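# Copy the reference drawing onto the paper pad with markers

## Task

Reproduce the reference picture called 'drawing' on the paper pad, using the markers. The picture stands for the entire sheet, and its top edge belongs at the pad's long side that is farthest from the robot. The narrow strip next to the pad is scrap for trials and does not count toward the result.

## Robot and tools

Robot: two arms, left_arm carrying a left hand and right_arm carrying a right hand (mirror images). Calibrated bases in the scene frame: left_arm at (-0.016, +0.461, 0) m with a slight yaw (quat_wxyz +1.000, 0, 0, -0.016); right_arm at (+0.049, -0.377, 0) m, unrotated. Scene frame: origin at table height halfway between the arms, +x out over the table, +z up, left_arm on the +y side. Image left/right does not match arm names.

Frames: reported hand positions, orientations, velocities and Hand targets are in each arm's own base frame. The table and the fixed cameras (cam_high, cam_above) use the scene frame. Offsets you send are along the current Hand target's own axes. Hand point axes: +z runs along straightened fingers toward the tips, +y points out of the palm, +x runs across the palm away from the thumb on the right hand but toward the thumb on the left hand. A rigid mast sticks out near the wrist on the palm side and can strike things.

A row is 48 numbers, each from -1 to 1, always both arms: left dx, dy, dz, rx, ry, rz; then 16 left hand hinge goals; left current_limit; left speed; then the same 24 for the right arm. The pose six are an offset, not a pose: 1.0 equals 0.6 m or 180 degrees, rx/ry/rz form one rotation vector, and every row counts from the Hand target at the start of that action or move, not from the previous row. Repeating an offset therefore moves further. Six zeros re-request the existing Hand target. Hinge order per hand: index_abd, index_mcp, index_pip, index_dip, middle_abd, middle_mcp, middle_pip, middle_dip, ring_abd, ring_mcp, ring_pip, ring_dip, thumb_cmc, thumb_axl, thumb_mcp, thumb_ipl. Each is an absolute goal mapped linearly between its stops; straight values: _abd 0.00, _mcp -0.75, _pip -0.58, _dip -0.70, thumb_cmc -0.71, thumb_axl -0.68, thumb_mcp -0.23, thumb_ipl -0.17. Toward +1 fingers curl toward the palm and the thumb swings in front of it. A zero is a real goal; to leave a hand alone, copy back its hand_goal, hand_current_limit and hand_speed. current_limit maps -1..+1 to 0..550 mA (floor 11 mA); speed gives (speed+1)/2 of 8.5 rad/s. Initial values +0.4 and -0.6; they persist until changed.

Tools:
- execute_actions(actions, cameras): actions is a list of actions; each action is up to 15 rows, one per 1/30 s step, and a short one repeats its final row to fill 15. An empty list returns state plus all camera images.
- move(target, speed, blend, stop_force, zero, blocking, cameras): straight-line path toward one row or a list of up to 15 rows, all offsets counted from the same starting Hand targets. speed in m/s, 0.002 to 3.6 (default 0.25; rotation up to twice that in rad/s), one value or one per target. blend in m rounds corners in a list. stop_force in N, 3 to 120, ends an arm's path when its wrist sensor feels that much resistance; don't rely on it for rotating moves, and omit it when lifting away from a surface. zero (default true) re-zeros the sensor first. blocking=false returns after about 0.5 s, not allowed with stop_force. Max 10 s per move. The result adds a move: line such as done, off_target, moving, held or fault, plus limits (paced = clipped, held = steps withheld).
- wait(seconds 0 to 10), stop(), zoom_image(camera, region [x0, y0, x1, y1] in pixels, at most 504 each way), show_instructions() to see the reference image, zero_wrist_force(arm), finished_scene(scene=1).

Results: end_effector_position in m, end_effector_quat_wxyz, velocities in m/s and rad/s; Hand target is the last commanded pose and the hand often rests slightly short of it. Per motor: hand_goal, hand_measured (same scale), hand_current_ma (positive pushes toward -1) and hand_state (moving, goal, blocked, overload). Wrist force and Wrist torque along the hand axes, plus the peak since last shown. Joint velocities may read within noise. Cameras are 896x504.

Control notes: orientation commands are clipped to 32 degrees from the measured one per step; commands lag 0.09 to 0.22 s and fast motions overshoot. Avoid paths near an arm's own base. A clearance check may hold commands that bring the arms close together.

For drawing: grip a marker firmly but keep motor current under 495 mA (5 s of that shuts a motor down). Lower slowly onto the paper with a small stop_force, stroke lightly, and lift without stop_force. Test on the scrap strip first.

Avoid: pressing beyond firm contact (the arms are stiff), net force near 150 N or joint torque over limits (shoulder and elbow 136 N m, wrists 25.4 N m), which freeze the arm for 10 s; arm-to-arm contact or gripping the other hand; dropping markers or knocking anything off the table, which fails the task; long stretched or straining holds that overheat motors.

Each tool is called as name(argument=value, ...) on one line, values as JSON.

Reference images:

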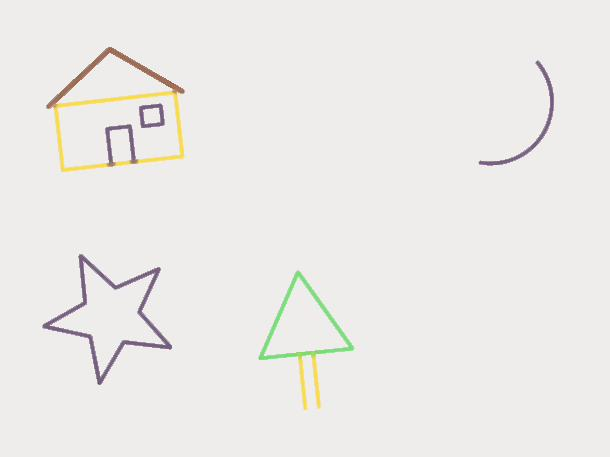

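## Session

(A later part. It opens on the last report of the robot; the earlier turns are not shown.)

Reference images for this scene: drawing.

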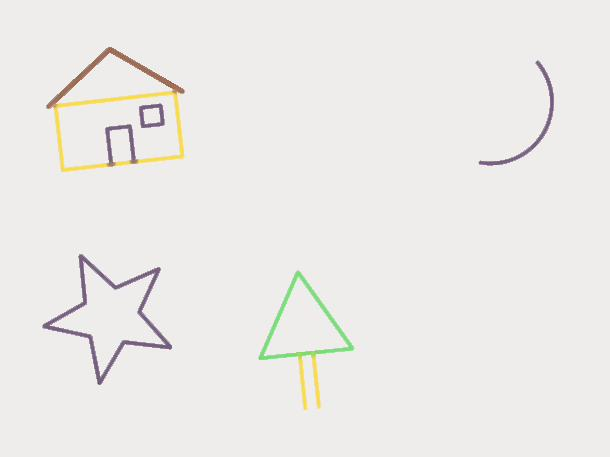

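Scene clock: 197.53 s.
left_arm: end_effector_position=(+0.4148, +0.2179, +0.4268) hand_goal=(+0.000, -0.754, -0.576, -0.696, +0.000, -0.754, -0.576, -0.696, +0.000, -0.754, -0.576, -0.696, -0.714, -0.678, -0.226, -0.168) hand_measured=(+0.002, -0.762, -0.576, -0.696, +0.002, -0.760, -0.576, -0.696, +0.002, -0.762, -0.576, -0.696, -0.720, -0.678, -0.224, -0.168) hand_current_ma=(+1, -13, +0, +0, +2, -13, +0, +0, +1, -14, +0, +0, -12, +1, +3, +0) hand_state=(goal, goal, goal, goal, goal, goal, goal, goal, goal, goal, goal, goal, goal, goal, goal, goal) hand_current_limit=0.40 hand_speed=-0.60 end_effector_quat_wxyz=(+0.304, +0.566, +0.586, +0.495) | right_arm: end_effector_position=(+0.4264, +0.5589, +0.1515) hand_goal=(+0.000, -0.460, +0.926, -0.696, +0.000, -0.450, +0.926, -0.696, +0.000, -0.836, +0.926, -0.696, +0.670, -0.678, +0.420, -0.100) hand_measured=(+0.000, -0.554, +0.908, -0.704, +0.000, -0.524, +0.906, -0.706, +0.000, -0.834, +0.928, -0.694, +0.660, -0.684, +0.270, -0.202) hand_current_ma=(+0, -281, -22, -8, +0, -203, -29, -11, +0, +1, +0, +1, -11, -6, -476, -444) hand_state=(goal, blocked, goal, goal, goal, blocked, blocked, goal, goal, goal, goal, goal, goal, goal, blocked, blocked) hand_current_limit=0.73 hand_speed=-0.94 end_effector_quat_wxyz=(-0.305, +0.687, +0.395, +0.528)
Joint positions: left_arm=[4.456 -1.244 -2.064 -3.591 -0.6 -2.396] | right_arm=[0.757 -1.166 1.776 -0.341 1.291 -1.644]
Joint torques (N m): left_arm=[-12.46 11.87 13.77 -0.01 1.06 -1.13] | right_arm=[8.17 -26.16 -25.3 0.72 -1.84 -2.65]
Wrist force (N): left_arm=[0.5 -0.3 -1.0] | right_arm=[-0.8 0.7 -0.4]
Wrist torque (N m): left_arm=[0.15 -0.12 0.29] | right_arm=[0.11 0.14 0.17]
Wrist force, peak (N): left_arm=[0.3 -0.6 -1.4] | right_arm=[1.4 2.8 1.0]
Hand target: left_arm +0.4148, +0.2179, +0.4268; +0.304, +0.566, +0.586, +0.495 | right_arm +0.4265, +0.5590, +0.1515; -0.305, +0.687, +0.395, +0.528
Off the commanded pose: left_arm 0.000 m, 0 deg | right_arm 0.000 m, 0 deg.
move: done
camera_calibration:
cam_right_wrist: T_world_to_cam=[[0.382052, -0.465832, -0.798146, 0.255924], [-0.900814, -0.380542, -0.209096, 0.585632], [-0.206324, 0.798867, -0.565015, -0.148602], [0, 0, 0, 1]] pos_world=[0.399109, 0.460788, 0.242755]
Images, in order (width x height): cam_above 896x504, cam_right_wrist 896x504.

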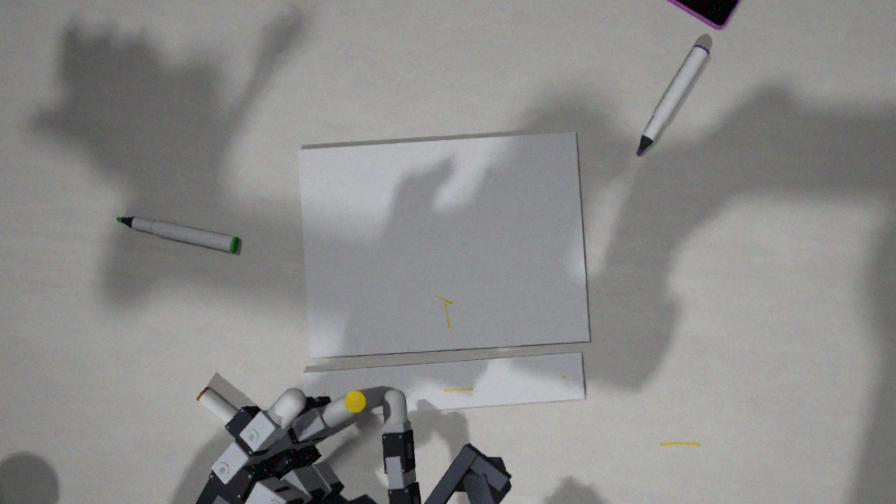

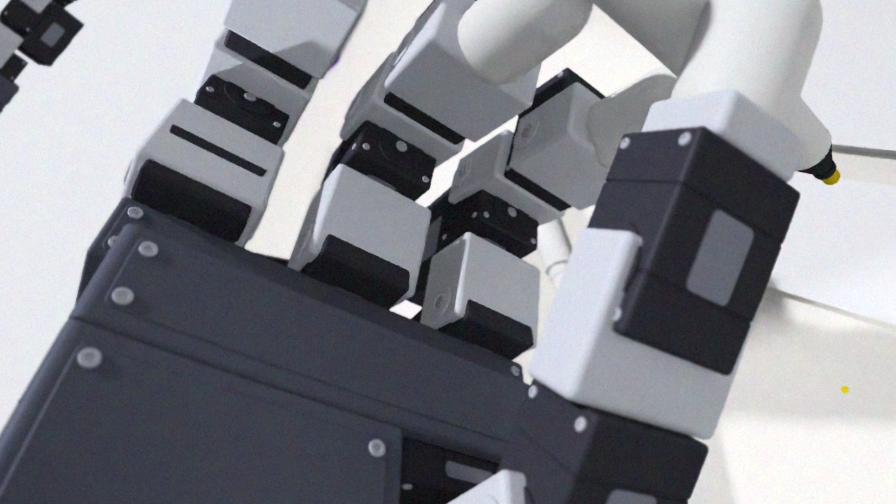

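move(target=[0,0,0,0,0,0, 0,-0.754,-0.576,-0.696,0,-0.754,-0.576,-0.696,0,-0.754,-0.576,-0.696,-0.714,-0.678,-0.226,-0.168,0.4,-0.6, -0.09337,0,0.02502,0,0,0, 0,-0.46,0.927,-0.696,0,-0.45,0.927,-0.696,0,-0.8356,0.927,-0.696,0.671,-0.677,0.42,-0.1,0.73,-0.94], speed=0.12, cameras=["cam_above","cam_high"])

zoom_image(camera="cam_high", region=[440, 210, 600, 350])

Scene clock: 199.03 s.
left_arm: end_effector_position=(+0.4148, +0.2179, +0.4268) hand_goal=(+0.000, -0.754, -0.576, -0.696, +0.000, -0.754, -0.576, -0.696, +0.000, -0.754, -0.576, -0.696, -0.714, -0.678, -0.226, -0.168) hand_measured=(+0.002, -0.762, -0.576, -0.696, +0.002, -0.760, -0.576, -0.696, +0.002, -0.762, -0.576, -0.696, -0.720, -0.678, -0.224, -0.168) hand_current_ma=(+1, -13, +0, +0, +2, -13, +0, +0, +1, -14, +0, +0, -12, +1, +3, +0) hand_state=(goal, goal, goal, goal, goal, goal, goal, goal, goal, goal, goal, goal, goal, goal, goal, goal) hand_current_limit=0.40 hand_speed=-0.60 end_effector_quat_wxyz=(+0.304, +0.566, +0.586, +0.495) | right_arm: end_effector_position=(+0.4264, +0.5592, +0.0937) hand_goal=(+0.000, -0.460, +0.926, -0.696, +0.000, -0.450, +0.926, -0.696, +0.000, -0.836, +0.926, -0.696, +0.670, -0.678, +0.420, -0.100) hand_measured=(+0.000, -0.554, +0.908, -0.704, +0.000, -0.524, +0.906, -0.706, +0.000, -0.834, +0.928, -0.694, +0.660, -0.684, +0.270, -0.202) hand_current_ma=(+0, -281, -22, -8, +0, -203, -29, -11, +0, +1, +0, +1, -11, -6, -476, -444) hand_state=(goal, blocked, goal, goal, goal, blocked, blocked, goal, goal, goal, goal, goal, goal, goal, blocked, blocked) hand_current_limit=0.73 hand_speed=-0.94 end_effector_quat_wxyz=(-0.305, +0.687, +0.395, +0.528)
Joint positions: left_arm=[4.456 -1.244 -2.064 -3.591 -0.6 -2.396] | right_arm=[0.757 -1.078 1.824 -0.477 1.291 -1.645]
Joint torques (N m): left_arm=[-12.58 12.14 13.88 0.05 1.04 -0.94] | right_arm=[8.24 -30.44 -9.41 -3.72 1.67 1.77]
Wrist force (N): left_arm=[0.3 -0.4 -0.8] | right_arm=[-0.7 0.6 -0.1]
Wrist torque (N m): left_arm=[0.14 -0.10 0.29] | right_arm=[0.08 0.12 0.17]
Wrist force, peak (N): left_arm=[0.4 -0.6 -1.2] | right_arm=[-1.0 0.7 -0.2]
Hand target: left_arm +0.4148, +0.2179, +0.4268; +0.304, +0.566, +0.586, +0.495 | right_arm +0.4265, +0.5592, +0.0935; -0.305, +0.687, +0.395, +0.528
Off the commanded pose: left_arm 0.000 m, 0 deg | right_arm 0.000 m, 0 deg.
move: done
Images, in order (width x height): cam_high 896x504, cam_above 896x504.

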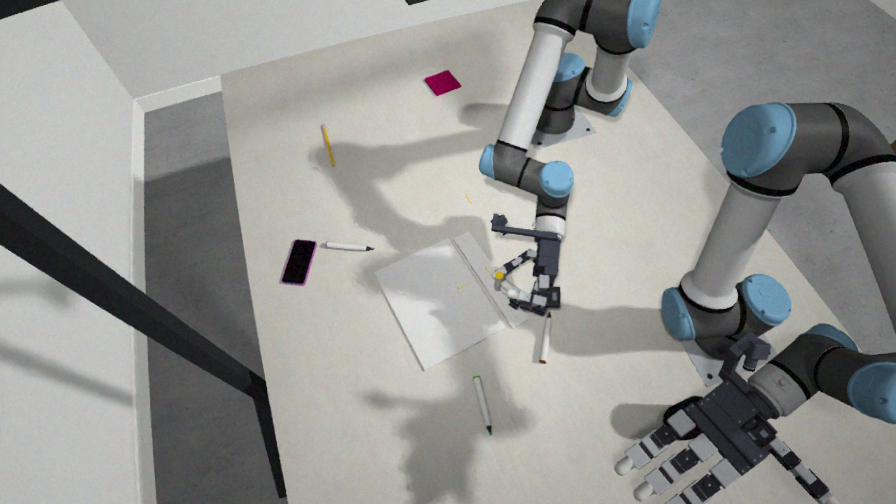

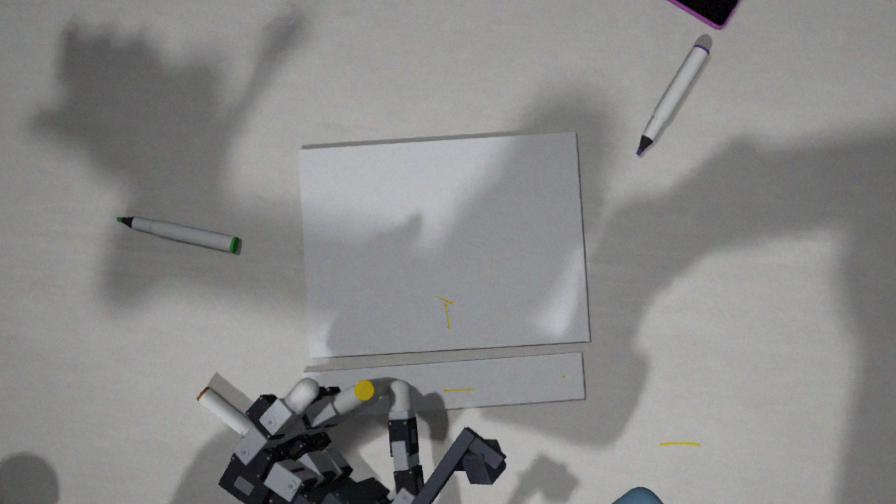

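Scaled by 3.150 from the camera's 896x504 image, which has a finer 1280x720 frame.

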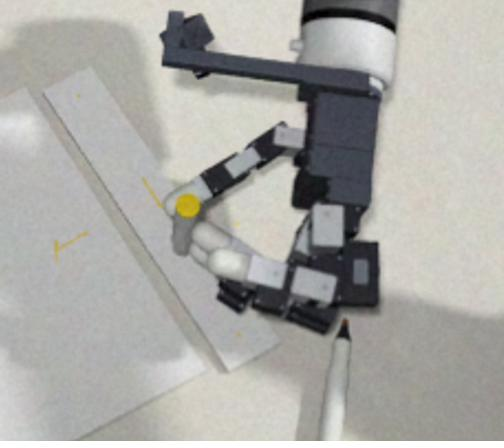

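move(target=[0,0,0,0,0,0, 0,-0.754,-0.576,-0.696,0,-0.754,-0.576,-0.696,0,-0.754,-0.576,-0.696,-0.714,-0.678,-0.226,-0.168,0.4,-0.6, -0.02495,0,0.00669,0,0,0, 0,-0.46,0.927,-0.696,0,-0.45,0.927,-0.696,0,-0.8356,0.927,-0.696,0.671,-0.677,0.42,-0.1,0.73,-0.94], speed=0.008, stop_force=3, cameras=[])

Scene clock: 201.90 s.
left_arm: end_effector_position=(+0.4148, +0.2179, +0.4268) hand_goal=(+0.000, -0.754, -0.576, -0.696, +0.000, -0.754, -0.576, -0.696, +0.000, -0.754, -0.576, -0.696, -0.714, -0.678, -0.226, -0.168) hand_measured=(+0.002, -0.762, -0.576, -0.696, +0.002, -0.760, -0.576, -0.696, +0.002, -0.762, -0.576, -0.696, -0.720, -0.678, -0.224, -0.168) hand_current_ma=(+1, -13, +0, +0, +2, -13, +0, +0, +1, -14, +0, +0, -12, +1, +3, +0) hand_state=(goal, goal, goal, goal, goal, goal, goal, goal, goal, goal, goal, goal, goal, goal, goal, goal) hand_current_limit=0.40 hand_speed=-0.60 end_effector_quat_wxyz=(+0.304, +0.566, +0.586, +0.495) | right_arm: end_effector_position=(+0.4265, +0.5593, +0.0836) hand_goal=(+0.000, -0.460, +0.926, -0.696, +0.000, -0.450, +0.926, -0.696, +0.000, -0.836, +0.926, -0.696, +0.670, -0.678, +0.420, -0.100) hand_measured=(+0.000, -0.554, +0.908, -0.704, +0.000, -0.524, +0.906, -0.706, +0.000, -0.834, +0.928, -0.694, +0.660, -0.682, +0.270, -0.202) hand_current_ma=(+0, -281, -22, -8, +0, -203, -29, -11, +0, +1, +0, +1, -11, -4, -476, -444) hand_state=(goal, blocked, goal, goal, goal, blocked, blocked, goal, goal, goal, goal, goal, goal, goal, blocked, blocked) hand_current_limit=0.73 hand_speed=-0.94 end_effector_quat_wxyz=(-0.305, +0.687, +0.395, +0.528)
Joint positions: left_arm=[4.456 -1.244 -2.064 -3.591 -0.6 -2.396] | right_arm=[0.757 -1.061 1.83 -0.5 1.291 -1.645]
Joint torques (N m): left_arm=[-12.24 11.81 12.43 -0.14 0.87 -0.91] | right_arm=[6.5 -47.02 -21.47 1.25 1.64 2.07]
Wrist force (N): left_arm=[0.4 -0.4 -0.8] | right_arm=[2.7 0.3 -0.4]
Wrist torque (N m): left_arm=[0.13 -0.11 0.29] | right_arm=[0.06 0.05 0.14]
Wrist force, peak (N): left_arm=[0.5 -0.7 -1.2] | right_arm=[3.7 0.3 -0.6]
Hand target: left_arm +0.4148, +0.2179, +0.4268; +0.304, +0.566, +0.586, +0.495 | right_arm +0.4265, +0.5593, +0.0836; -0.305, +0.687, +0.395, +0.528 (not the last commanded pose)
Off the commanded pose: left_arm 0.000 m, 0 deg | right_arm 0.006 m, 0 deg.
move: contact (right_arm)
No camera images: "cameras" was empty.

move(target=[[0,0,0,0,0,0, 0,-0.754,-0.576,-0.696,0,-0.754,-0.576,-0.696,0,-0.754,-0.576,-0.696,-0.714,-0.678,-0.226,-0.168,0.4,-0.6, 0.001127,0,-0.000302,0,0,0, 0,-0.46,0.927,-0.696,0,-0.45,0.927,-0.696,0,-0.8356,0.927,-0.696,0.671,-0.677,0.42,-0.1,0.73,-0.94],[0,0,0,0,0,0, 0,-0.754,-0.576,-0.696,0,-0.754,-0.576,-0.696,0,-0.754,-0.576,-0.696,-0.714,-0.678,-0.226,-0.168,0.4,-0.6, -0.00642,0.016667,-0.02816,0,0,0, 0,-0.46,0.927,-0.696,0,-0.45,0.927,-0.696,0,-0.8356,0.927,-0.696,0.671,-0.677,0.42,-0.1,0.73,-0.94]], speed=0.03, cameras=[])

Scene clock: 204.57 s.
left_arm: end_effector_position=(+0.4148, +0.2179, +0.4268) hand_goal=(+0.000, -0.754, -0.576, -0.696, +0.000, -0.754, -0.576, -0.696, +0.000, -0.754, -0.576, -0.696, -0.714, -0.678, -0.226, -0.168) hand_measured=(+0.002, -0.762, -0.576, -0.696, +0.002, -0.760, -0.576, -0.696, +0.002, -0.762, -0.576, -0.696, -0.720, -0.678, -0.224, -0.168) hand_current_ma=(+1, -13, +0, +0, +2, -13, +0, +0, +1, -14, +0, +0, -12, +1, +3, +0) hand_state=(goal, goal, goal, goal, goal, goal, goal, goal, goal, goal, goal, goal, goal, goal, goal, goal) hand_current_limit=0.40 hand_speed=-0.60 end_effector_quat_wxyz=(+0.304, +0.566, +0.586, +0.495) | right_arm: end_effector_position=(+0.4264, +0.5395, +0.0842) hand_goal=(+0.000, -0.460, +0.926, -0.696, +0.000, -0.450, +0.926, -0.696, +0.000, -0.836, +0.926, -0.696, +0.670, -0.678, +0.420, -0.100) hand_measured=(+0.000, -0.554, +0.908, -0.704, +0.000, -0.524, +0.906, -0.706, +0.000, -0.834, +0.928, -0.694, +0.660, -0.682, +0.270, -0.202) hand_current_ma=(+0, -281, -22, -8, +0, -203, -29, -11, +0, +1, +0, +1, -12, -4, -476, -444) hand_state=(goal, blocked, goal, goal, goal, blocked, blocked, goal, goal, goal, goal, goal, goal, goal, blocked, blocked) hand_current_limit=0.73 hand_speed=-0.94 end_effector_quat_wxyz=(-0.305, +0.687, +0.395, +0.528)
Joint positions: left_arm=[4.456 -1.244 -2.064 -3.591 -0.6 -2.396] | right_arm=[0.725 -1.092 1.882 -0.518 1.26 -1.654]
Joint torques (N m): left_arm=[-12.2 11.54 13.47 -0.16 1.03 -1.06] | right_arm=[-9.04 -48.22 -7.34 -3.59 -1.99 -2.8]
Wrist force (N): left_arm=[0.4 -0.3 -1.0] | right_arm=[0.2 0.5 -0.1]
Wrist torque (N m): left_arm=[0.16 -0.11 0.29] | right_arm=[0.06 0.09 0.19]
Wrist force, peak (N): left_arm=[0.4 -0.6 -1.3] | right_arm=[2.8 0.3 -0.5]
Hand target: left_arm +0.4148, +0.2179, +0.4268; +0.304, +0.566, +0.586, +0.495 | right_arm +0.4264, +0.5393, +0.0842; -0.305, +0.687, +0.395, +0.528
Off the commanded pose: left_arm 0.000 m, 0 deg | right_arm 0.000 m, 0 deg.
move: done
No camera images: "cameras" was empty.

move(target=[[0,0,0,0,0,0, 0,-0.754,-0.576,-0.696,0,-0.754,-0.576,-0.696,0,-0.754,-0.576,-0.696,-0.714,-0.678,-0.226,-0.168,0.4,-0.6, -0.00259,-0.01732,-0.00966,0,0,0, 0,-0.46,0.927,-0.696,0,-0.45,0.927,-0.696,0,-0.8356,0.927,-0.696,0.671,-0.677,0.42,-0.1,0.73,-0.94],[0,0,0,0,0,0, 0,-0.754,-0.576,-0.696,0,-0.754,-0.576,-0.696,0,-0.754,-0.576,-0.696,-0.714,-0.678,-0.226,-0.168,0.4,-0.6, 0.04571,-0.01732,-0.0226,0,0,0, 0,-0.46,0.927,-0.696,0,-0.45,0.927,-0.696,0,-0.8356,0.927,-0.696,0.671,-0.677,0.42,-0.1,0.73,-0.94],[0,0,0,0,0,0, 0,-0.754,-0.576,-0.696,0,-0.754,-0.576,-0.696,0,-0.754,-0.576,-0.696,-0.714,-0.678,-0.226,-0.168,0.4,-0.6, 0.00836,0.06601,-0.16202,0,0,0, 0,-0.46,0.927,-0.696,0,-0.45,0.927,-0.696,0,-0.8356,0.927,-0.696,0.671,-0.677,0.42,-0.1,0.73,-0.94]], speed=[0.03,0.1,0.25], cameras=["cam_above","cam_right_wrist"])

zoom_image(camera="cam_above", region=[380, 340, 500, 420])

Scene clock: 208.17 s.
left_arm: end_effector_position=(+0.4148, +0.2179, +0.4268) hand_goal=(+0.000, -0.754, -0.576, -0.696, +0.000, -0.754, -0.576, -0.696, +0.000, -0.754, -0.576, -0.696, -0.714, -0.678, -0.226, -0.168) hand_measured=(+0.002, -0.762, -0.576, -0.696, +0.002, -0.760, -0.576, -0.696, +0.002, -0.762, -0.576, -0.696, -0.720, -0.678, -0.224, -0.168) hand_current_ma=(+1, -13, +0, +0, +2, -13, +0, +0, +1, -14, +0, +0, -12, +1, +3, +0) hand_state=(goal, goal, goal, goal, goal, goal, goal, goal, goal, goal, goal, goal, goal, goal, goal, goal) hand_current_limit=0.40 hand_speed=-0.60 end_effector_quat_wxyz=(+0.304, +0.566, +0.586, +0.495) | right_arm: end_effector_position=(+0.4143, +0.4393, +0.1138) hand_goal=(+0.000, -0.460, +0.926, -0.696, +0.000, -0.450, +0.926, -0.696, +0.000, -0.836, +0.926, -0.696, +0.670, -0.678, +0.420, -0.100) hand_measured=(+0.000, -0.554, +0.908, -0.706, +0.000, -0.524, +0.906, -0.706, +0.000, -0.834, +0.928, -0.694, +0.658, -0.682, +0.270, -0.202) hand_current_ma=(+0, -281, -23, -9, +0, -203, -29, -11, +0, +1, +0, +1, -12, -5, -476, -444) hand_state=(goal, blocked, goal, goal, goal, blocked, blocked, goal, goal, goal, goal, goal, goal, goal, blocked, blocked) hand_current_limit=0.73 hand_speed=-0.94 end_effector_quat_wxyz=(-0.305, +0.687, +0.395, +0.528)
Joint positions: left_arm=[4.456 -1.244 -2.064 -3.591 -0.6 -2.396] | right_arm=[0.54 -1.312 2.12 -0.514 1.083 -1.71]
Joint torques (N m): left_arm=[-13.05 11.48 13.66 0 1.17 -0.76] | right_arm=[-7.75 -38.11 -6.65 -3.34 -2.11 -2.68]
Wrist force (N): left_arm=[0.4 -0.2 -1.1] | right_arm=[-0.5 0.4 -0.4]
Wrist torque (N m): left_arm=[0.17 -0.12 0.29] | right_arm=[0.10 0.09 0.18]
Wrist force, peak (N): left_arm=[0.4 -0.6 -1.2] | right_arm=[-0.9 1.3 -1.0]
Hand target: left_arm +0.4148, +0.2179, +0.4268; +0.304, +0.566, +0.586, +0.495 | right_arm +0.4143, +0.4392, +0.1138; -0.305, +0.687, +0.395, +0.528
Off the commanded pose: left_arm 0.000 m, 0 deg | right_arm 0.000 m, 0 deg.
move: done
camera_calibration:
cam_right_wrist: T_world_to_cam=[[0.382354, -0.465998, -0.797904, 0.174672], [-0.900686, -0.380777, -0.209222, 0.521303], [-0.206327, 0.798658, -0.565309, -0.0767428], [0, 0, 0, 1]] pos_world=[0.386909, 0.341188, 0.205057]
Images, in order (width x height): cam_above 896x504, cam_right_wrist 896x504.

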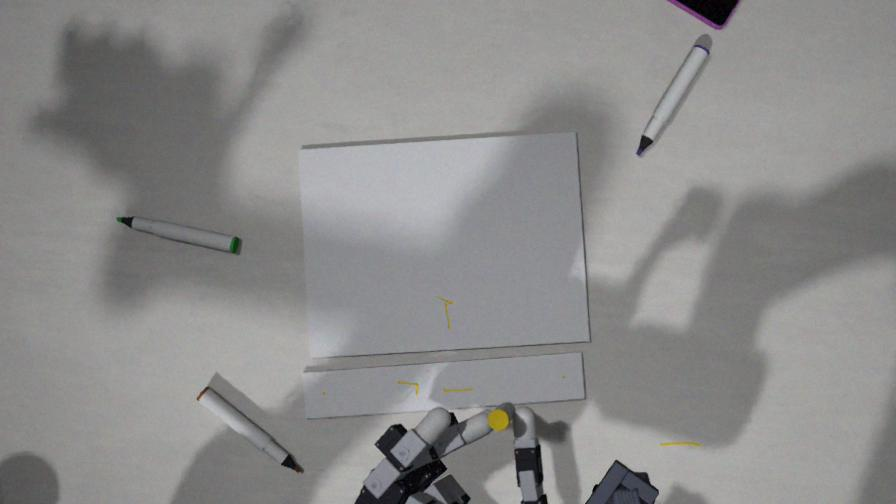

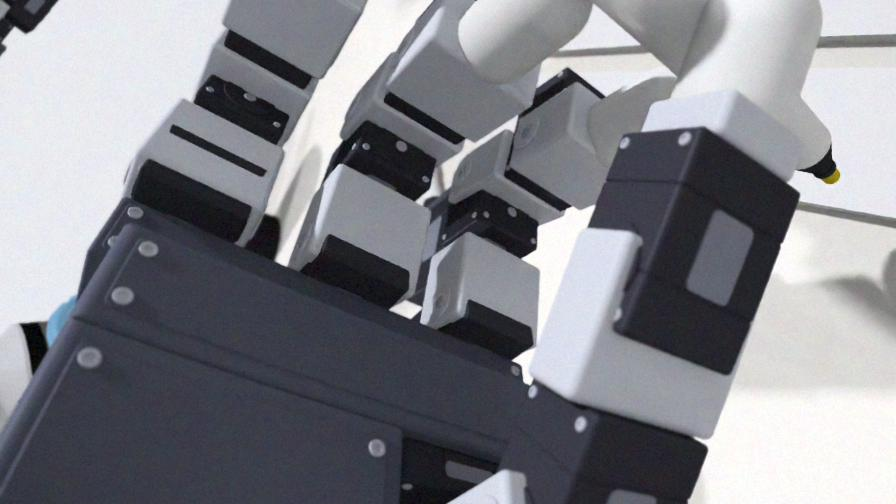

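Scaled by 4.200 from the camera's 896x504 image, which has a finer 1280x720 frame.

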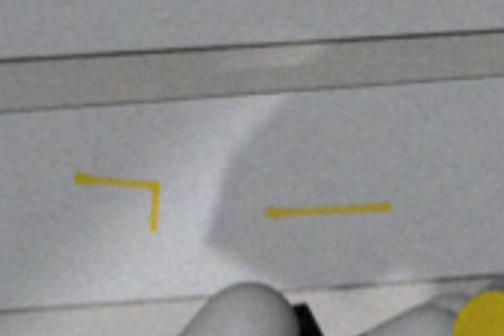

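move(target=[[0,0,0,0,0,0, 0,-0.754,-0.576,-0.696,0,-0.754,-0.576,-0.696,0,-0.754,-0.576,-0.696,-0.714,-0.678,-0.226,-0.168,0.4,-0.6, 0.02656,0.09159,0.18805,0,0,0, 0,-0.46,0.927,-0.696,0,-0.45,0.927,-0.696,0,-0.8356,0.927,-0.696,0.671,-0.677,0.42,-0.1,0.73,-0.94],[0,0,0,0,0,0, 0,-0.754,-0.576,-0.696,0,-0.754,-0.576,-0.696,0,-0.754,-0.576,-0.696,-0.714,-0.678,-0.226,-0.168,0.4,-0.6, 0.00724,0.09159,0.19323,0,0,0, 0,-0.46,0.927,-0.696,0,-0.45,0.927,-0.696,0,-0.8356,0.927,-0.696,0.671,-0.677,0.42,-0.1,0.73,-0.94]], speed=[0.25,0.08], blend=[0.005,0], cameras=[])

move(target=[0,0,0,0,0,0, 0,-0.754,-0.576,-0.696,0,-0.754,-0.576,-0.696,0,-0.754,-0.576,-0.696,-0.714,-0.678,-0.226,-0.168,0.4,-0.6, -0.0161,0,0.00431,0,0,0, 0,-0.46,0.927,-0.696,0,-0.45,0.927,-0.696,0,-0.8356,0.927,-0.696,0.671,-0.677,0.42,-0.1,0.73,-0.94], speed=0.008, stop_force=3, cameras=["cam_above"])

Scene clock: 211.33 s.
left_arm: end_effector_position=(+0.4148, +0.2179, +0.4268) hand_goal=(+0.000, -0.754, -0.576, -0.696, +0.000, -0.754, -0.576, -0.696, +0.000, -0.754, -0.576, -0.696, -0.714, -0.678, -0.226, -0.168) hand_measured=(+0.002, -0.762, -0.576, -0.696, +0.002, -0.760, -0.576, -0.696, +0.002, -0.762, -0.576, -0.696, -0.720, -0.678, -0.224, -0.168) hand_current_ma=(+1, -13, +0, +0, +2, -13, +0, +0, +1, -14, +0, +0, -12, +1, +3, +0) hand_state=(goal, goal, goal, goal, goal, goal, goal, goal, goal, goal, goal, goal, goal, goal, goal, goal) hand_current_limit=0.40 hand_speed=-0.60 end_effector_quat_wxyz=(+0.304, +0.566, +0.586, +0.495) | right_arm: end_effector_position=(+0.5184, +0.5096, +0.0884) hand_goal=(+0.000, -0.460, +0.926, -0.696, +0.000, -0.450, +0.926, -0.696, +0.000, -0.836, +0.926, -0.696, +0.670, -0.678, +0.420, -0.100) hand_measured=(+0.000, -0.554, +0.908, -0.706, +0.000, -0.524, +0.906, -0.706, +0.000, -0.834, +0.928, -0.694, +0.658, -0.682, +0.270, -0.202) hand_current_ma=(+0, -281, -23, -9, +0, -203, -29, -11, +0, +1, +0, +1, -12, -5, -476, -444) hand_state=(goal, blocked, goal, goal, goal, blocked, blocked, goal, goal, goal, goal, goal, goal, goal, blocked, blocked) hand_current_limit=0.73 hand_speed=-0.94 end_effector_quat_wxyz=(-0.305, +0.687, +0.395, +0.528)
Joint positions: left_arm=[4.456 -1.244 -2.064 -3.591 -0.6 -2.396] | right_arm=[0.554 -1.036 1.773 -0.445 1.096 -1.705]
Joint torques (N m): left_arm=[-11.96 11.03 13.24 -0.05 1.28 -0.76] | right_arm=[8.43 -29.54 -25.16 -2.48 1.62 1.97]
Wrist force (N): left_arm=[0.3 -0.6 -1.1] | right_arm=[-0.5 0.7 0.0]
Wrist torque (N m): left_arm=[0.14 -0.09 0.29] | right_arm=[0.09 0.09 0.02]
Wrist force, peak (N): left_arm=[0.3 -0.6 -1.2] | right_arm=[-0.9 0.1 -1.1]
Hand target: left_arm +0.4148, +0.2179, +0.4268; +0.304, +0.566, +0.586, +0.495 | right_arm +0.5185, +0.5096, +0.0883; -0.305, +0.687, +0.395, +0.528
Off the commanded pose: left_arm 0.000 m, 0 deg | right_arm 0.000 m, 0 deg.
move: done
No camera images: "cameras" was empty.

Scene clock: 213.20 s.
left_arm: end_effector_position=(+0.4148, +0.2179, +0.4268) hand_goal=(+0.000, -0.754, -0.576, -0.696, +0.000, -0.754, -0.576, -0.696, +0.000, -0.754, -0.576, -0.696, -0.714, -0.678, -0.226, -0.168) hand_measured=(+0.002, -0.762, -0.576, -0.696, +0.002, -0.760, -0.576, -0.696, +0.002, -0.762, -0.576, -0.696, -0.720, -0.678, -0.224, -0.168) hand_current_ma=(+1, -13, +0, +0, +2, -13, +0, +0, +1, -14, +0, +0, -12, +1, +3, +0) hand_state=(goal, goal, goal, goal, goal, goal, goal, goal, goal, goal, goal, goal, goal, goal, goal, goal) hand_current_limit=0.40 hand_speed=-0.60 end_effector_quat_wxyz=(+0.304, +0.566, +0.586, +0.495) | right_arm: end_effector_position=(+0.5186, +0.5097, +0.0837) hand_goal=(+0.000, -0.460, +0.926, -0.696, +0.000, -0.450, +0.926, -0.696, +0.000, -0.836, +0.926, -0.696, +0.670, -0.678, +0.420, -0.100) hand_measured=(+0.000, -0.554, +0.908, -0.706, +0.000, -0.524, +0.906, -0.706, +0.000, -0.834, +0.928, -0.694, +0.660, -0.682, +0.270, -0.202) hand_current_ma=(+0, -281, -23, -9, +0, -203, -29, -11, +0, +1, +0, +1, -12, -3, -476, -444) hand_state=(goal, blocked, goal, goal, goal, blocked, blocked, goal, goal, goal, goal, goal, goal, goal, blocked, blocked) hand_current_limit=0.73 hand_speed=-0.94 end_effector_quat_wxyz=(-0.305, +0.687, +0.395, +0.528)
Joint positions: left_arm=[4.456 -1.244 -2.064 -3.591 -0.6 -2.396] | right_arm=[0.554 -1.028 1.775 -0.456 1.096 -1.705]
Joint torques (N m): left_arm=[-11.99 11.23 13.5 -0.16 1.21 -0.79] | right_arm=[5.53 -49.76 -21.5 1.12 1.51 2.02]
Wrist force (N): left_arm=[0.5 -0.4 -0.9] | right_arm=[2.7 0.3 -0.2]
Wrist torque (N m): left_arm=[0.15 -0.13 0.31] | right_arm=[0.05 0.05 -0.02]
Wrist force, peak (N): left_arm=[0.5 -0.3 -1.3] | right_arm=[4.2 0.3 -0.7]
Hand target: left_arm +0.4148, +0.2179, +0.4268; +0.304, +0.566, +0.586, +0.495 | right_arm +0.5186, +0.5097, +0.0837; -0.305, +0.687, +0.395, +0.528 (not the last commanded pose)
Off the commanded pose: left_arm 0.000 m, 0 deg | right_arm 0.005 m, 0 deg.
move: contact (right_arm)
Images, in order (width x height): cam_above 896x504.

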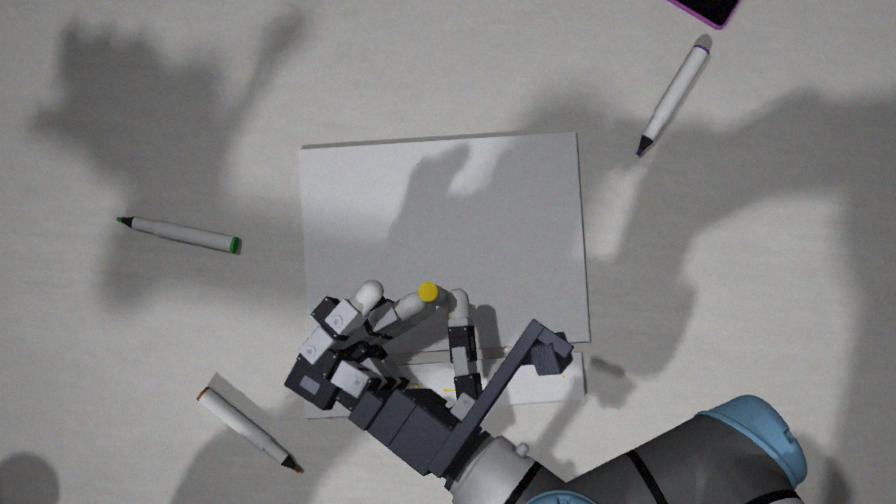

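move(target=[[0,0,0,0,0,0, 0,-0.754,-0.576,-0.696,0,-0.754,-0.576,-0.696,0,-0.754,-0.576,-0.696,-0.714,-0.678,-0.226,-0.168,0.4,-0.6, 0.000966,0,-0.000259,0,0,0, 0,-0.46,0.927,-0.696,0,-0.45,0.927,-0.696,0,-0.8356,0.927,-0.696,0.671,-0.677,0.42,-0.1,0.73,-0.94],[0,0,0,0,0,0, 0,-0.754,-0.576,-0.696,0,-0.754,-0.576,-0.696,0,-0.754,-0.576,-0.696,-0.714,-0.678,-0.226,-0.168,0.4,-0.6, -0.00718,-0.03242,-0.03001,0,0,0, 0,-0.46,0.927,-0.696,0,-0.45,0.927,-0.696,0,-0.8356,0.927,-0.696,0.671,-0.677,0.42,-0.1,0.73,-0.94]], speed=0.03, cameras=[])

Scene clock: 215.93 s.
left_arm: end_effector_position=(+0.4148, +0.2179, +0.4268) hand_goal=(+0.000, -0.754, -0.576, -0.696, +0.000, -0.754, -0.576, -0.696, +0.000, -0.754, -0.576, -0.696, -0.714, -0.678, -0.226, -0.168) hand_measured=(+0.002, -0.762, -0.576, -0.696, +0.002, -0.760, -0.576, -0.696, +0.002, -0.762, -0.576, -0.696, -0.720, -0.678, -0.224, -0.168) hand_current_ma=(+1, -13, +0, +0, +2, -13, +0, +0, +1, -14, +0, +0, -12, +1, +3, +0) hand_state=(goal, goal, goal, goal, goal, goal, goal, goal, goal, goal, goal, goal, goal, goal, goal, goal) hand_current_limit=0.40 hand_speed=-0.60 end_effector_quat_wxyz=(+0.304, +0.566, +0.586, +0.495) | right_arm: end_effector_position=(+0.4926, +0.5034, +0.0842) hand_goal=(+0.000, -0.460, +0.926, -0.696, +0.000, -0.450, +0.926, -0.696, +0.000, -0.836, +0.926, -0.696, +0.670, -0.678, +0.420, -0.100) hand_measured=(+0.000, -0.554, +0.908, -0.706, +0.000, -0.524, +0.906, -0.706, +0.000, -0.834, +0.928, -0.694, +0.660, -0.682, +0.270, -0.202) hand_current_ma=(+0, -281, -24, -10, +0, -203, -29, -11, +0, +1, +0, +1, -12, -4, -476, -444) hand_state=(goal, blocked, goal, goal, goal, blocked, blocked, goal, goal, goal, goal, goal, goal, goal, blocked, blocked) hand_current_limit=0.73 hand_speed=-0.94 end_effector_quat_wxyz=(-0.305, +0.687, +0.395, +0.528)
Joint positions: left_arm=[4.456 -1.244 -2.064 -3.591 -0.6 -2.396] | right_arm=[0.572 -1.07 1.846 -0.487 1.114 -1.699]
Joint torques (N m): left_arm=[-12.63 11.43 13.66 -0.09 1.38 -0.81] | right_arm=[8.08 -50.08 -7.37 -3.13 1.49 2.3]
Wrist force (N): left_arm=[0.3 -0.4 -1.0] | right_arm=[0.7 0.6 -0.5]
Wrist torque (N m): left_arm=[0.15 -0.10 0.28] | right_arm=[0.09 0.04 0.02]
Wrist force, peak (N): left_arm=[0.5 -0.5 -1.2] | right_arm=[3.0 0.3 -0.5]
Hand target: left_arm +0.4148, +0.2179, +0.4268; +0.304, +0.566, +0.586, +0.495 | right_arm +0.4925, +0.5034, +0.0842; -0.305, +0.687, +0.395, +0.528
Off the commanded pose: left_arm 0.000 m, 0 deg | right_arm 0.000 m, 0 deg.
move: done
No camera images: "cameras" was empty.

move(target=[[0,0,0,0,0,0, 0,-0.754,-0.576,-0.696,0,-0.754,-0.576,-0.696,0,-0.754,-0.576,-0.696,-0.714,-0.678,-0.226,-0.168,0.4,-0.6, 0.02415,0,-0.00647,0,0,0, 0,-0.46,0.927,-0.696,0,-0.45,0.927,-0.696,0,-0.8356,0.927,-0.696,0.671,-0.677,0.42,-0.1,0.73,-0.94],[0,0,0,0,0,0, 0,-0.754,-0.576,-0.696,0,-0.754,-0.576,-0.696,0,-0.754,-0.576,-0.696,-0.714,-0.678,-0.226,-0.168,0.4,-0.6, 0.11075,0.0623,0.31162,0,0,0, 0,-0.46,0.927,-0.696,0,-0.45,0.927,-0.696,0,-0.8356,0.927,-0.696,0.671,-0.677,0.42,-0.1,0.73,-0.94],[0,0,0,0,0,0, 0,-0.754,-0.576,-0.696,0,-0.754,-0.576,-0.696,0,-0.754,-0.576,-0.696,-0.714,-0.678,-0.226,-0.168,0.4,-0.6, 0.09304,0.0623,0.31636,0,0,0, 0,-0.46,0.927,-0.696,0,-0.45,0.927,-0.696,0,-0.8356,0.927,-0.696,0.671,-0.677,0.42,-0.1,0.73,-0.94]], speed=[0.1,0.25,0.08], blend=[0.005,0.005,0], cameras=["cam_above"])

zoom_image(camera="cam_above", region=[380, 270, 520, 410])

Scene clock: 218.57 s.
left_arm: end_effector_position=(+0.4148, +0.2179, +0.4268) hand_goal=(+0.000, -0.754, -0.576, -0.696, +0.000, -0.754, -0.576, -0.696, +0.000, -0.754, -0.576, -0.696, -0.714, -0.678, -0.226, -0.168) hand_measured=(+0.002, -0.762, -0.576, -0.696, +0.002, -0.760, -0.576, -0.696, +0.002, -0.762, -0.576, -0.696, -0.720, -0.678, -0.224, -0.168) hand_current_ma=(+1, -13, +0, +0, +2, -13, +0, +0, +1, -14, +0, +0, -12, +1, +3, +0) hand_state=(goal, goal, goal, goal, goal, goal, goal, goal, goal, goal, goal, goal, goal, goal, goal, goal) hand_current_limit=0.40 hand_speed=-0.60 end_effector_quat_wxyz=(+0.304, +0.566, +0.586, +0.495) | right_arm: end_effector_position=(+0.6239, +0.6558, +0.0896) hand_goal=(+0.000, -0.460, +0.926, -0.696, +0.000, -0.450, +0.926, -0.696, +0.000, -0.836, +0.926, -0.696, +0.670, -0.678, +0.420, -0.100) hand_measured=(+0.000, -0.554, +0.908, -0.706, +0.000, -0.524, +0.906, -0.706, +0.000, -0.834, +0.928, -0.694, +0.658, -0.682, +0.270, -0.202) hand_current_ma=(+0, -281, -24, -10, +0, -203, -29, -11, +0, +1, +0, +1, -12, -5, -476, -444) hand_state=(goal, blocked, goal, goal, goal, blocked, blocked, goal, goal, goal, goal, goal, goal, goal, blocked, blocked) hand_current_limit=0.73 hand_speed=-0.94 end_effector_quat_wxyz=(-0.305, +0.687, +0.395, +0.528) end_effector_velocity=(+0.001, +0.001, +0.000) end_effector_angular_velocity=(+0.000, +0.000, +0.000)
Joint positions: left_arm=[4.456 -1.244 -2.064 -3.591 -0.6 -2.396] | right_arm=[0.659 -0.673 1.096 -0.145 1.197 -1.673]
Joint velocities: left_arm=[within noise] | right_arm=[0 0.002 -0.005 0.003 0 0]
Joint torques (N m): left_arm=[-11.95 12.22 13.09 -0.22 1.37 -0.86] | right_arm=[7.91 -44.27 -26.67 0.3 1.63 -2.41]
Wrist force (N): left_arm=[0.4 -0.4 -0.6] | right_arm=[-0.7 0.7 0.0]
Wrist torque (N m): left_arm=[0.11 -0.10 0.30] | right_arm=[0.09 0.10 0.19]
Wrist force, peak (N): left_arm=[0.3 -0.6 -1.2] | right_arm=[-0.7 0.4 -1.4]
Hand target: left_arm +0.4148, +0.2179, +0.4268; +0.304, +0.566, +0.586, +0.495 | right_arm +0.6239, +0.6558, +0.0896; -0.305, +0.687, +0.395, +0.528
Off the commanded pose: left_arm 0.000 m, 0 deg | right_arm 0.000 m, 0 deg.
move: done
Images, in order (width x height): cam_above 896x504.

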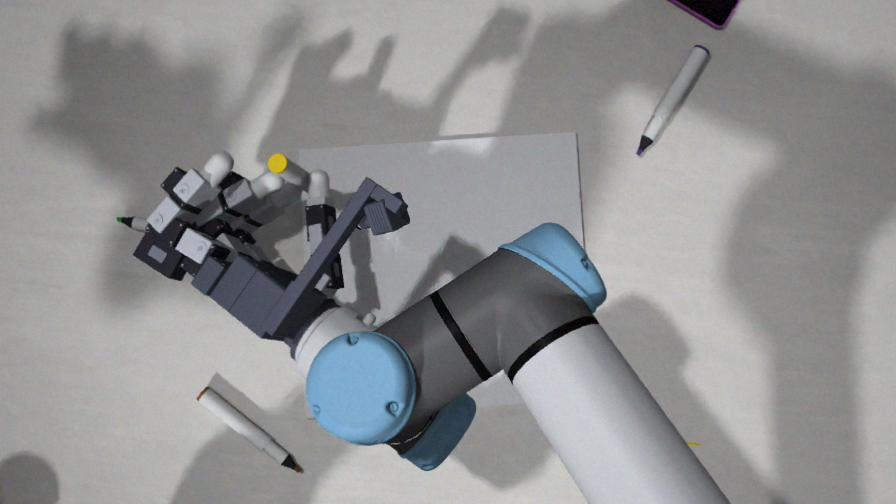

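Scaled by 3.600 from the camera's 896x504 image, which has a finer 1280x720 frame.

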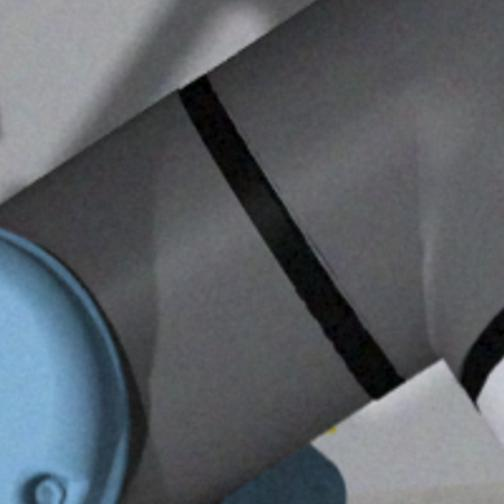

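move(target=[0,0,0,0,0,0, 0,-0.754,-0.576,-0.696,0,-0.754,-0.576,-0.696,0,-0.754,-0.576,-0.696,-0.714,-0.678,-0.226,-0.168,0.4,-0.6, -0.0161,0,0.00431,0,0,0, 0,-0.46,0.927,-0.696,0,-0.45,0.927,-0.696,0,-0.8356,0.927,-0.696,0.671,-0.677,0.42,-0.1,0.73,-0.94], speed=0.008, stop_force=3, cameras=[])

Scene clock: 220.87 s.
left_arm: end_effector_position=(+0.4148, +0.2179, +0.4268) hand_goal=(+0.000, -0.754, -0.576, -0.696, +0.000, -0.754, -0.576, -0.696, +0.000, -0.754, -0.576, -0.696, -0.714, -0.678, -0.226, -0.168) hand_measured=(+0.002, -0.762, -0.576, -0.696, +0.002, -0.760, -0.576, -0.696, +0.002, -0.762, -0.576, -0.696, -0.720, -0.678, -0.224, -0.168) hand_current_ma=(+1, -13, +0, +0, +2, -13, +0, +0, +1, -14, +0, +0, -12, +1, +3, +0) hand_state=(goal, goal, goal, goal, goal, goal, goal, goal, goal, goal, goal, goal, goal, goal, goal, goal) hand_current_limit=0.40 hand_speed=-0.60 end_effector_quat_wxyz=(+0.304, +0.566, +0.586, +0.495) | right_arm: end_effector_position=(+0.6239, +0.6558, +0.0848) hand_goal=(+0.000, -0.460, +0.926, -0.696, +0.000, -0.450, +0.926, -0.696, +0.000, -0.836, +0.926, -0.696, +0.670, -0.678, +0.420, -0.100) hand_measured=(+0.000, -0.554, +0.908, -0.706, +0.000, -0.524, +0.906, -0.706, +0.000, -0.834, +0.928, -0.694, +0.658, -0.682, +0.270, -0.202) hand_current_ma=(+0, -281, -24, -10, +0, -203, -29, -11, +0, +1, +0, +1, -12, -3, -476, -444) hand_state=(goal, blocked, goal, goal, goal, blocked, blocked, goal, goal, goal, goal, goal, goal, goal, blocked, blocked) hand_current_limit=0.73 hand_speed=-0.94 end_effector_quat_wxyz=(-0.305, +0.687, +0.395, +0.528)
Joint positions: left_arm=[4.456 -1.244 -2.064 -3.591 -0.6 -2.396] | right_arm=[0.659 -0.667 1.099 -0.154 1.197 -1.673]
Joint torques (N m): left_arm=[-13.65 11.03 14.09 -0.01 1.32 -0.77] | right_arm=[5.38 -66.06 -25.27 1.23 1.62 -1.63]
Wrist force (N): left_arm=[0.5 -0.4 -0.9] | right_arm=[2.3 0.5 -0.3]
Wrist torque (N m): left_arm=[0.14 -0.11 0.30] | right_arm=[0.09 0.08 0.13]
Wrist force, peak (N): left_arm=[0.4 -0.6 -1.2] | right_arm=[3.6 0.5 -0.3]
Hand target: left_arm +0.4148, +0.2179, +0.4268; +0.304, +0.566, +0.586, +0.495 | right_arm +0.6239, +0.6558, +0.0848; -0.305, +0.687, +0.395, +0.528 (not the last commanded pose)
Off the commanded pose: left_arm 0.000 m, 0 deg | right_arm 0.005 m, 0 deg.
move: contact (right_arm)
No camera images: "cameras" was empty.

move(target=[[0,0,0,0,0,0, 0,-0.754,-0.576,-0.696,0,-0.754,-0.576,-0.696,0,-0.754,-0.576,-0.696,-0.714,-0.678,-0.226,-0.168,0.4,-0.6, 0.000644,0,-0.000173,0,0,0, 0,-0.46,0.927,-0.696,0,-0.45,0.927,-0.696,0,-0.8356,0.927,-0.696,0.671,-0.677,0.42,-0.1,0.73,-0.94],[0,0,0,0,0,0, 0,-0.754,-0.576,-0.696,0,-0.754,-0.576,-0.696,0,-0.754,-0.576,-0.696,-0.714,-0.678,-0.226,-0.168,0.4,-0.6, -0.00881,0.03476,-0.03512,0,0,0, 0,-0.46,0.927,-0.696,0,-0.45,0.927,-0.696,0,-0.8356,0.927,-0.696,0.671,-0.677,0.42,-0.1,0.73,-0.94]], speed=0.03, cameras=[])

Scene clock: 224.53 s.
left_arm: end_effector_position=(+0.4148, +0.2179, +0.4268) hand_goal=(+0.000, -0.754, -0.576, -0.696, +0.000, -0.754, -0.576, -0.696, +0.000, -0.754, -0.576, -0.696, -0.714, -0.678, -0.226, -0.168) hand_measured=(+0.002, -0.762, -0.576, -0.696, +0.002, -0.760, -0.576, -0.696, +0.002, -0.762, -0.576, -0.696, -0.720, -0.678, -0.224, -0.168) hand_current_ma=(+1, -13, +0, +0, +2, -13, +0, +0, +1, -14, +0, +0, -12, +1, +3, +0) hand_state=(goal, goal, goal, goal, goal, goal, goal, goal, goal, goal, goal, goal, goal, goal, goal, goal) hand_current_limit=0.40 hand_speed=-0.60 end_effector_quat_wxyz=(+0.304, +0.566, +0.586, +0.495) | right_arm: end_effector_position=(+0.6311, +0.6268, +0.0850) hand_goal=(+0.000, -0.460, +0.926, -0.696, +0.000, -0.450, +0.926, -0.696, +0.000, -0.836, +0.926, -0.696, +0.670, -0.678, +0.420, -0.100) hand_measured=(+0.000, -0.554, +0.908, -0.706, +0.000, -0.524, +0.906, -0.706, +0.000, -0.834, +0.928, -0.694, +0.658, -0.682, +0.270, -0.202) hand_current_ma=(+0, -281, -24, -10, +0, -203, -29, -11, +0, +1, +0, +1, -12, -4, -476, -444) hand_state=(goal, blocked, goal, goal, goal, blocked, blocked, goal, goal, goal, goal, goal, goal, goal, blocked, blocked) hand_current_limit=0.73 hand_speed=-0.94 end_effector_quat_wxyz=(-0.305, +0.687, +0.395, +0.528)
Joint positions: left_arm=[4.456 -1.244 -2.064 -3.591 -0.6 -2.396] | right_arm=[0.617 -0.707 1.175 -0.185 1.157 -1.685]
Joint torques (N m): left_arm=[-12.65 12.08 14.68 -0.17 1.24 -0.76] | right_arm=[-6.84 -65.96 -12.71 -3.09 -1.78 -2.6]
Wrist force (N): left_arm=[0.4 -0.4 -0.9] | right_arm=[1.2 0.3 -0.1]
Wrist torque (N m): left_arm=[0.15 -0.11 0.30] | right_arm=[0.06 0.06 0.20]
Wrist force, peak (N): left_arm=[0.4 -0.5 -1.3] | right_arm=[2.7 0.3 -0.4]
Hand target: left_arm +0.4148, +0.2179, +0.4268; +0.304, +0.566, +0.586, +0.495 | right_arm +0.6311, +0.6266, +0.0850; -0.305, +0.687, +0.395, +0.528
Off the commanded pose: left_arm 0.000 m, 0 deg | right_arm 0.000 m, 0 deg.
move: done
No camera images: "cameras" was empty.

move(target=[[0,0,0,0,0,0, 0,-0.754,-0.576,-0.696,0,-0.754,-0.576,-0.696,0,-0.754,-0.576,-0.696,-0.714,-0.678,-0.226,-0.168,0.4,-0.6, -0.00923,0.03481,-0.03509,0,0,0, 0,-0.46,0.927,-0.696,0,-0.45,0.927,-0.696,0,-0.8356,0.927,-0.696,0.671,-0.677,0.42,-0.1,0.73,-0.94],[0,0,0,0,0,0, 0,-0.754,-0.576,-0.696,0,-0.754,-0.576,-0.696,0,-0.754,-0.576,-0.696,-0.714,-0.678,-0.226,-0.168,0.4,-0.6, -0.01934,-0.00251,-0.07155,0,0,0, 0,-0.46,0.927,-0.696,0,-0.45,0.927,-0.696,0,-0.8356,0.927,-0.696,0.671,-0.677,0.42,-0.1,0.73,-0.94]], speed=0.03, cameras=["cam_above"])

Scene clock: 227.97 s.
left_arm: end_effector_position=(+0.4148, +0.2179, +0.4268) hand_goal=(+0.000, -0.754, -0.576, -0.696, +0.000, -0.754, -0.576, -0.696, +0.000, -0.754, -0.576, -0.696, -0.714, -0.678, -0.226, -0.168) hand_measured=(+0.002, -0.762, -0.576, -0.696, +0.002, -0.760, -0.576, -0.696, +0.002, -0.762, -0.576, -0.696, -0.720, -0.678, -0.224, -0.168) hand_current_ma=(+1, -13, +0, +0, +2, -13, +0, +0, +1, -14, +0, +0, -12, +1, +3, +0) hand_state=(goal, goal, goal, goal, goal, goal, goal, goal, goal, goal, goal, goal, goal, goal, goal, goal) hand_current_limit=0.40 hand_speed=-0.60 end_effector_quat_wxyz=(+0.304, +0.566, +0.586, +0.495) | right_arm: end_effector_position=(+0.6076, +0.5889, +0.0848) hand_goal=(+0.000, -0.460, +0.926, -0.696, +0.000, -0.450, +0.926, -0.696, +0.000, -0.836, +0.926, -0.696, +0.670, -0.678, +0.420, -0.100) hand_measured=(+0.000, -0.554, +0.906, -0.706, +0.000, -0.524, +0.906, -0.706, +0.000, -0.834, +0.928, -0.694, +0.658, -0.682, +0.270, -0.202) hand_current_ma=(+0, -281, -27, -11, +0, -203, -29, -11, +0, +1, +0, +1, -12, -4, -476, -444) hand_state=(goal, blocked, goal, goal, goal, blocked, blocked, goal, goal, goal, goal, goal, goal, goal, blocked, blocked) hand_current_limit=0.73 hand_speed=-0.94 end_effector_quat_wxyz=(-0.305, +0.687, +0.395, +0.528)
Joint positions: left_arm=[4.456 -1.244 -2.064 -3.591 -0.6 -2.396] | right_arm=[0.588 -0.801 1.356 -0.268 1.129 -1.694]
Joint torques (N m): left_arm=[-13.11 11.62 14.36 -0.31 1.53 -0.51] | right_arm=[7.96 -60.58 -10.02 -2.82 1.6 2.38]
Wrist force (N): left_arm=[0.3 -0.5 -1.0] | right_arm=[1.4 0.9 -0.5]
Wrist torque (N m): left_arm=[0.14 -0.10 0.29] | right_arm=[0.10 0.08 -0.03]
Wrist force, peak (N): left_arm=[0.6 -0.8 -1.0] | right_arm=[1.4 1.3 -0.5]
Hand target: left_arm +0.4148, +0.2179, +0.4268; +0.304, +0.566, +0.586, +0.495 | right_arm +0.6075, +0.5889, +0.0848; -0.305, +0.687, +0.395, +0.528
Off the commanded pose: left_arm 0.000 m, 0 deg | right_arm 0.000 m, 0 deg.
move: done
Images, in order (width x height): cam_above 896x504.

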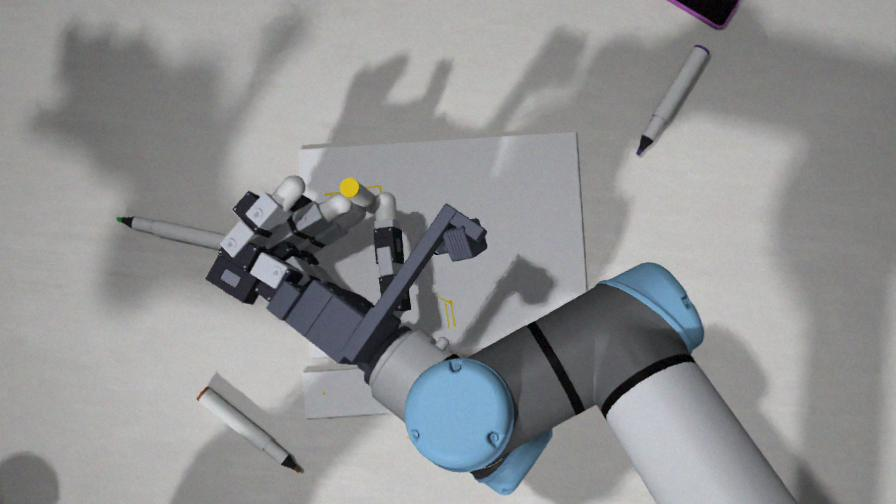

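move(target=[[0,0,0,0,0,0, 0,-0.754,-0.576,-0.696,0,-0.754,-0.576,-0.696,0,-0.754,-0.576,-0.696,-0.714,-0.678,-0.226,-0.168,0.4,-0.6, 0.000483,0,-0.000129,0,0,0, 0,-0.46,0.927,-0.696,0,-0.45,0.927,-0.696,0,-0.8356,0.927,-0.696,0.671,-0.677,0.42,-0.1,0.73,-0.94],[0,0,0,0,0,0, 0,-0.754,-0.576,-0.696,0,-0.754,-0.576,-0.696,0,-0.754,-0.576,-0.696,-0.714,-0.678,-0.226,-0.168,0.4,-0.6, 0.01913,-0.0712,0.06885,0,0,0, 0,-0.46,0.927,-0.696,0,-0.45,0.927,-0.696,0,-0.8356,0.927,-0.696,0.671,-0.677,0.42,-0.1,0.73,-0.94],[0,0,0,0,0,0, 0,-0.754,-0.576,-0.696,0,-0.754,-0.576,-0.696,0,-0.754,-0.576,-0.696,-0.714,-0.678,-0.226,-0.168,0.4,-0.6, 0.0292,-0.03259,0.10641,0,0,0, 0,-0.46,0.927,-0.696,0,-0.45,0.927,-0.696,0,-0.8356,0.927,-0.696,0.671,-0.677,0.42,-0.1,0.73,-0.94]], speed=0.03, cameras=[])

Scene clock: 233.10 s.
left_arm: end_effector_position=(+0.4148, +0.2179, +0.4268) hand_goal=(+0.000, -0.754, -0.576, -0.696, +0.000, -0.754, -0.576, -0.696, +0.000, -0.754, -0.576, -0.696, -0.714, -0.678, -0.226, -0.168) hand_measured=(+0.002, -0.762, -0.576, -0.696, +0.002, -0.760, -0.576, -0.696, +0.002, -0.762, -0.576, -0.696, -0.720, -0.678, -0.224, -0.168) hand_current_ma=(+1, -13, +0, +0, +2, -13, +0, +0, +1, -14, +0, +0, -12, +1, +3, +0) hand_state=(goal, goal, goal, goal, goal, goal, goal, goal, goal, goal, goal, goal, goal, goal, goal, goal) hand_current_limit=0.40 hand_speed=-0.60 end_effector_quat_wxyz=(+0.304, +0.566, +0.586, +0.495) | right_arm: end_effector_position=(+0.6237, +0.6559, +0.0854) hand_goal=(+0.000, -0.460, +0.926, -0.696, +0.000, -0.450, +0.926, -0.696, +0.000, -0.836, +0.926, -0.696, +0.670, -0.678, +0.420, -0.100) hand_measured=(+0.000, -0.554, +0.906, -0.706, +0.000, -0.524, +0.906, -0.708, +0.000, -0.834, +0.928, -0.694, +0.658, -0.682, +0.270, -0.202) hand_current_ma=(+0, -281, -27, -11, +0, -203, -29, -13, +0, +1, +0, +1, -12, -4, -476, -444) hand_state=(goal, blocked, goal, goal, goal, blocked, blocked, goal, goal, goal, goal, goal, goal, goal, blocked, blocked) hand_current_limit=0.73 hand_speed=-0.94 end_effector_quat_wxyz=(-0.305, +0.687, +0.395, +0.528)
Joint positions: left_arm=[4.456 -1.244 -2.064 -3.591 -0.6 -2.396] | right_arm=[0.66 -0.668 1.099 -0.153 1.197 -1.672]
Joint torques (N m): left_arm=[-11.92 11.32 13.27 -0.19 1.28 -0.56] | right_arm=[-8.3 -46.81 -25.98 0.96 -1.89 -2.61]
Wrist force (N): left_arm=[0.6 -0.4 -0.9] | right_arm=[-0.2 0.5 -0.4]
Wrist torque (N m): left_arm=[0.14 -0.13 0.31] | right_arm=[0.08 0.09 0.19]
Wrist force, peak (N): left_arm=[0.7 -0.6 -1.2] | right_arm=[1.6 1.0 -0.6]
Hand target: left_arm +0.4148, +0.2179, +0.4268; +0.304, +0.566, +0.586, +0.495 | right_arm +0.6238, +0.6560, +0.0854; -0.305, +0.687, +0.395, +0.528
Off the commanded pose: left_arm 0.000 m, 0 deg | right_arm 0.000 m, 0 deg.
move: done
No camera images: "cameras" was empty.


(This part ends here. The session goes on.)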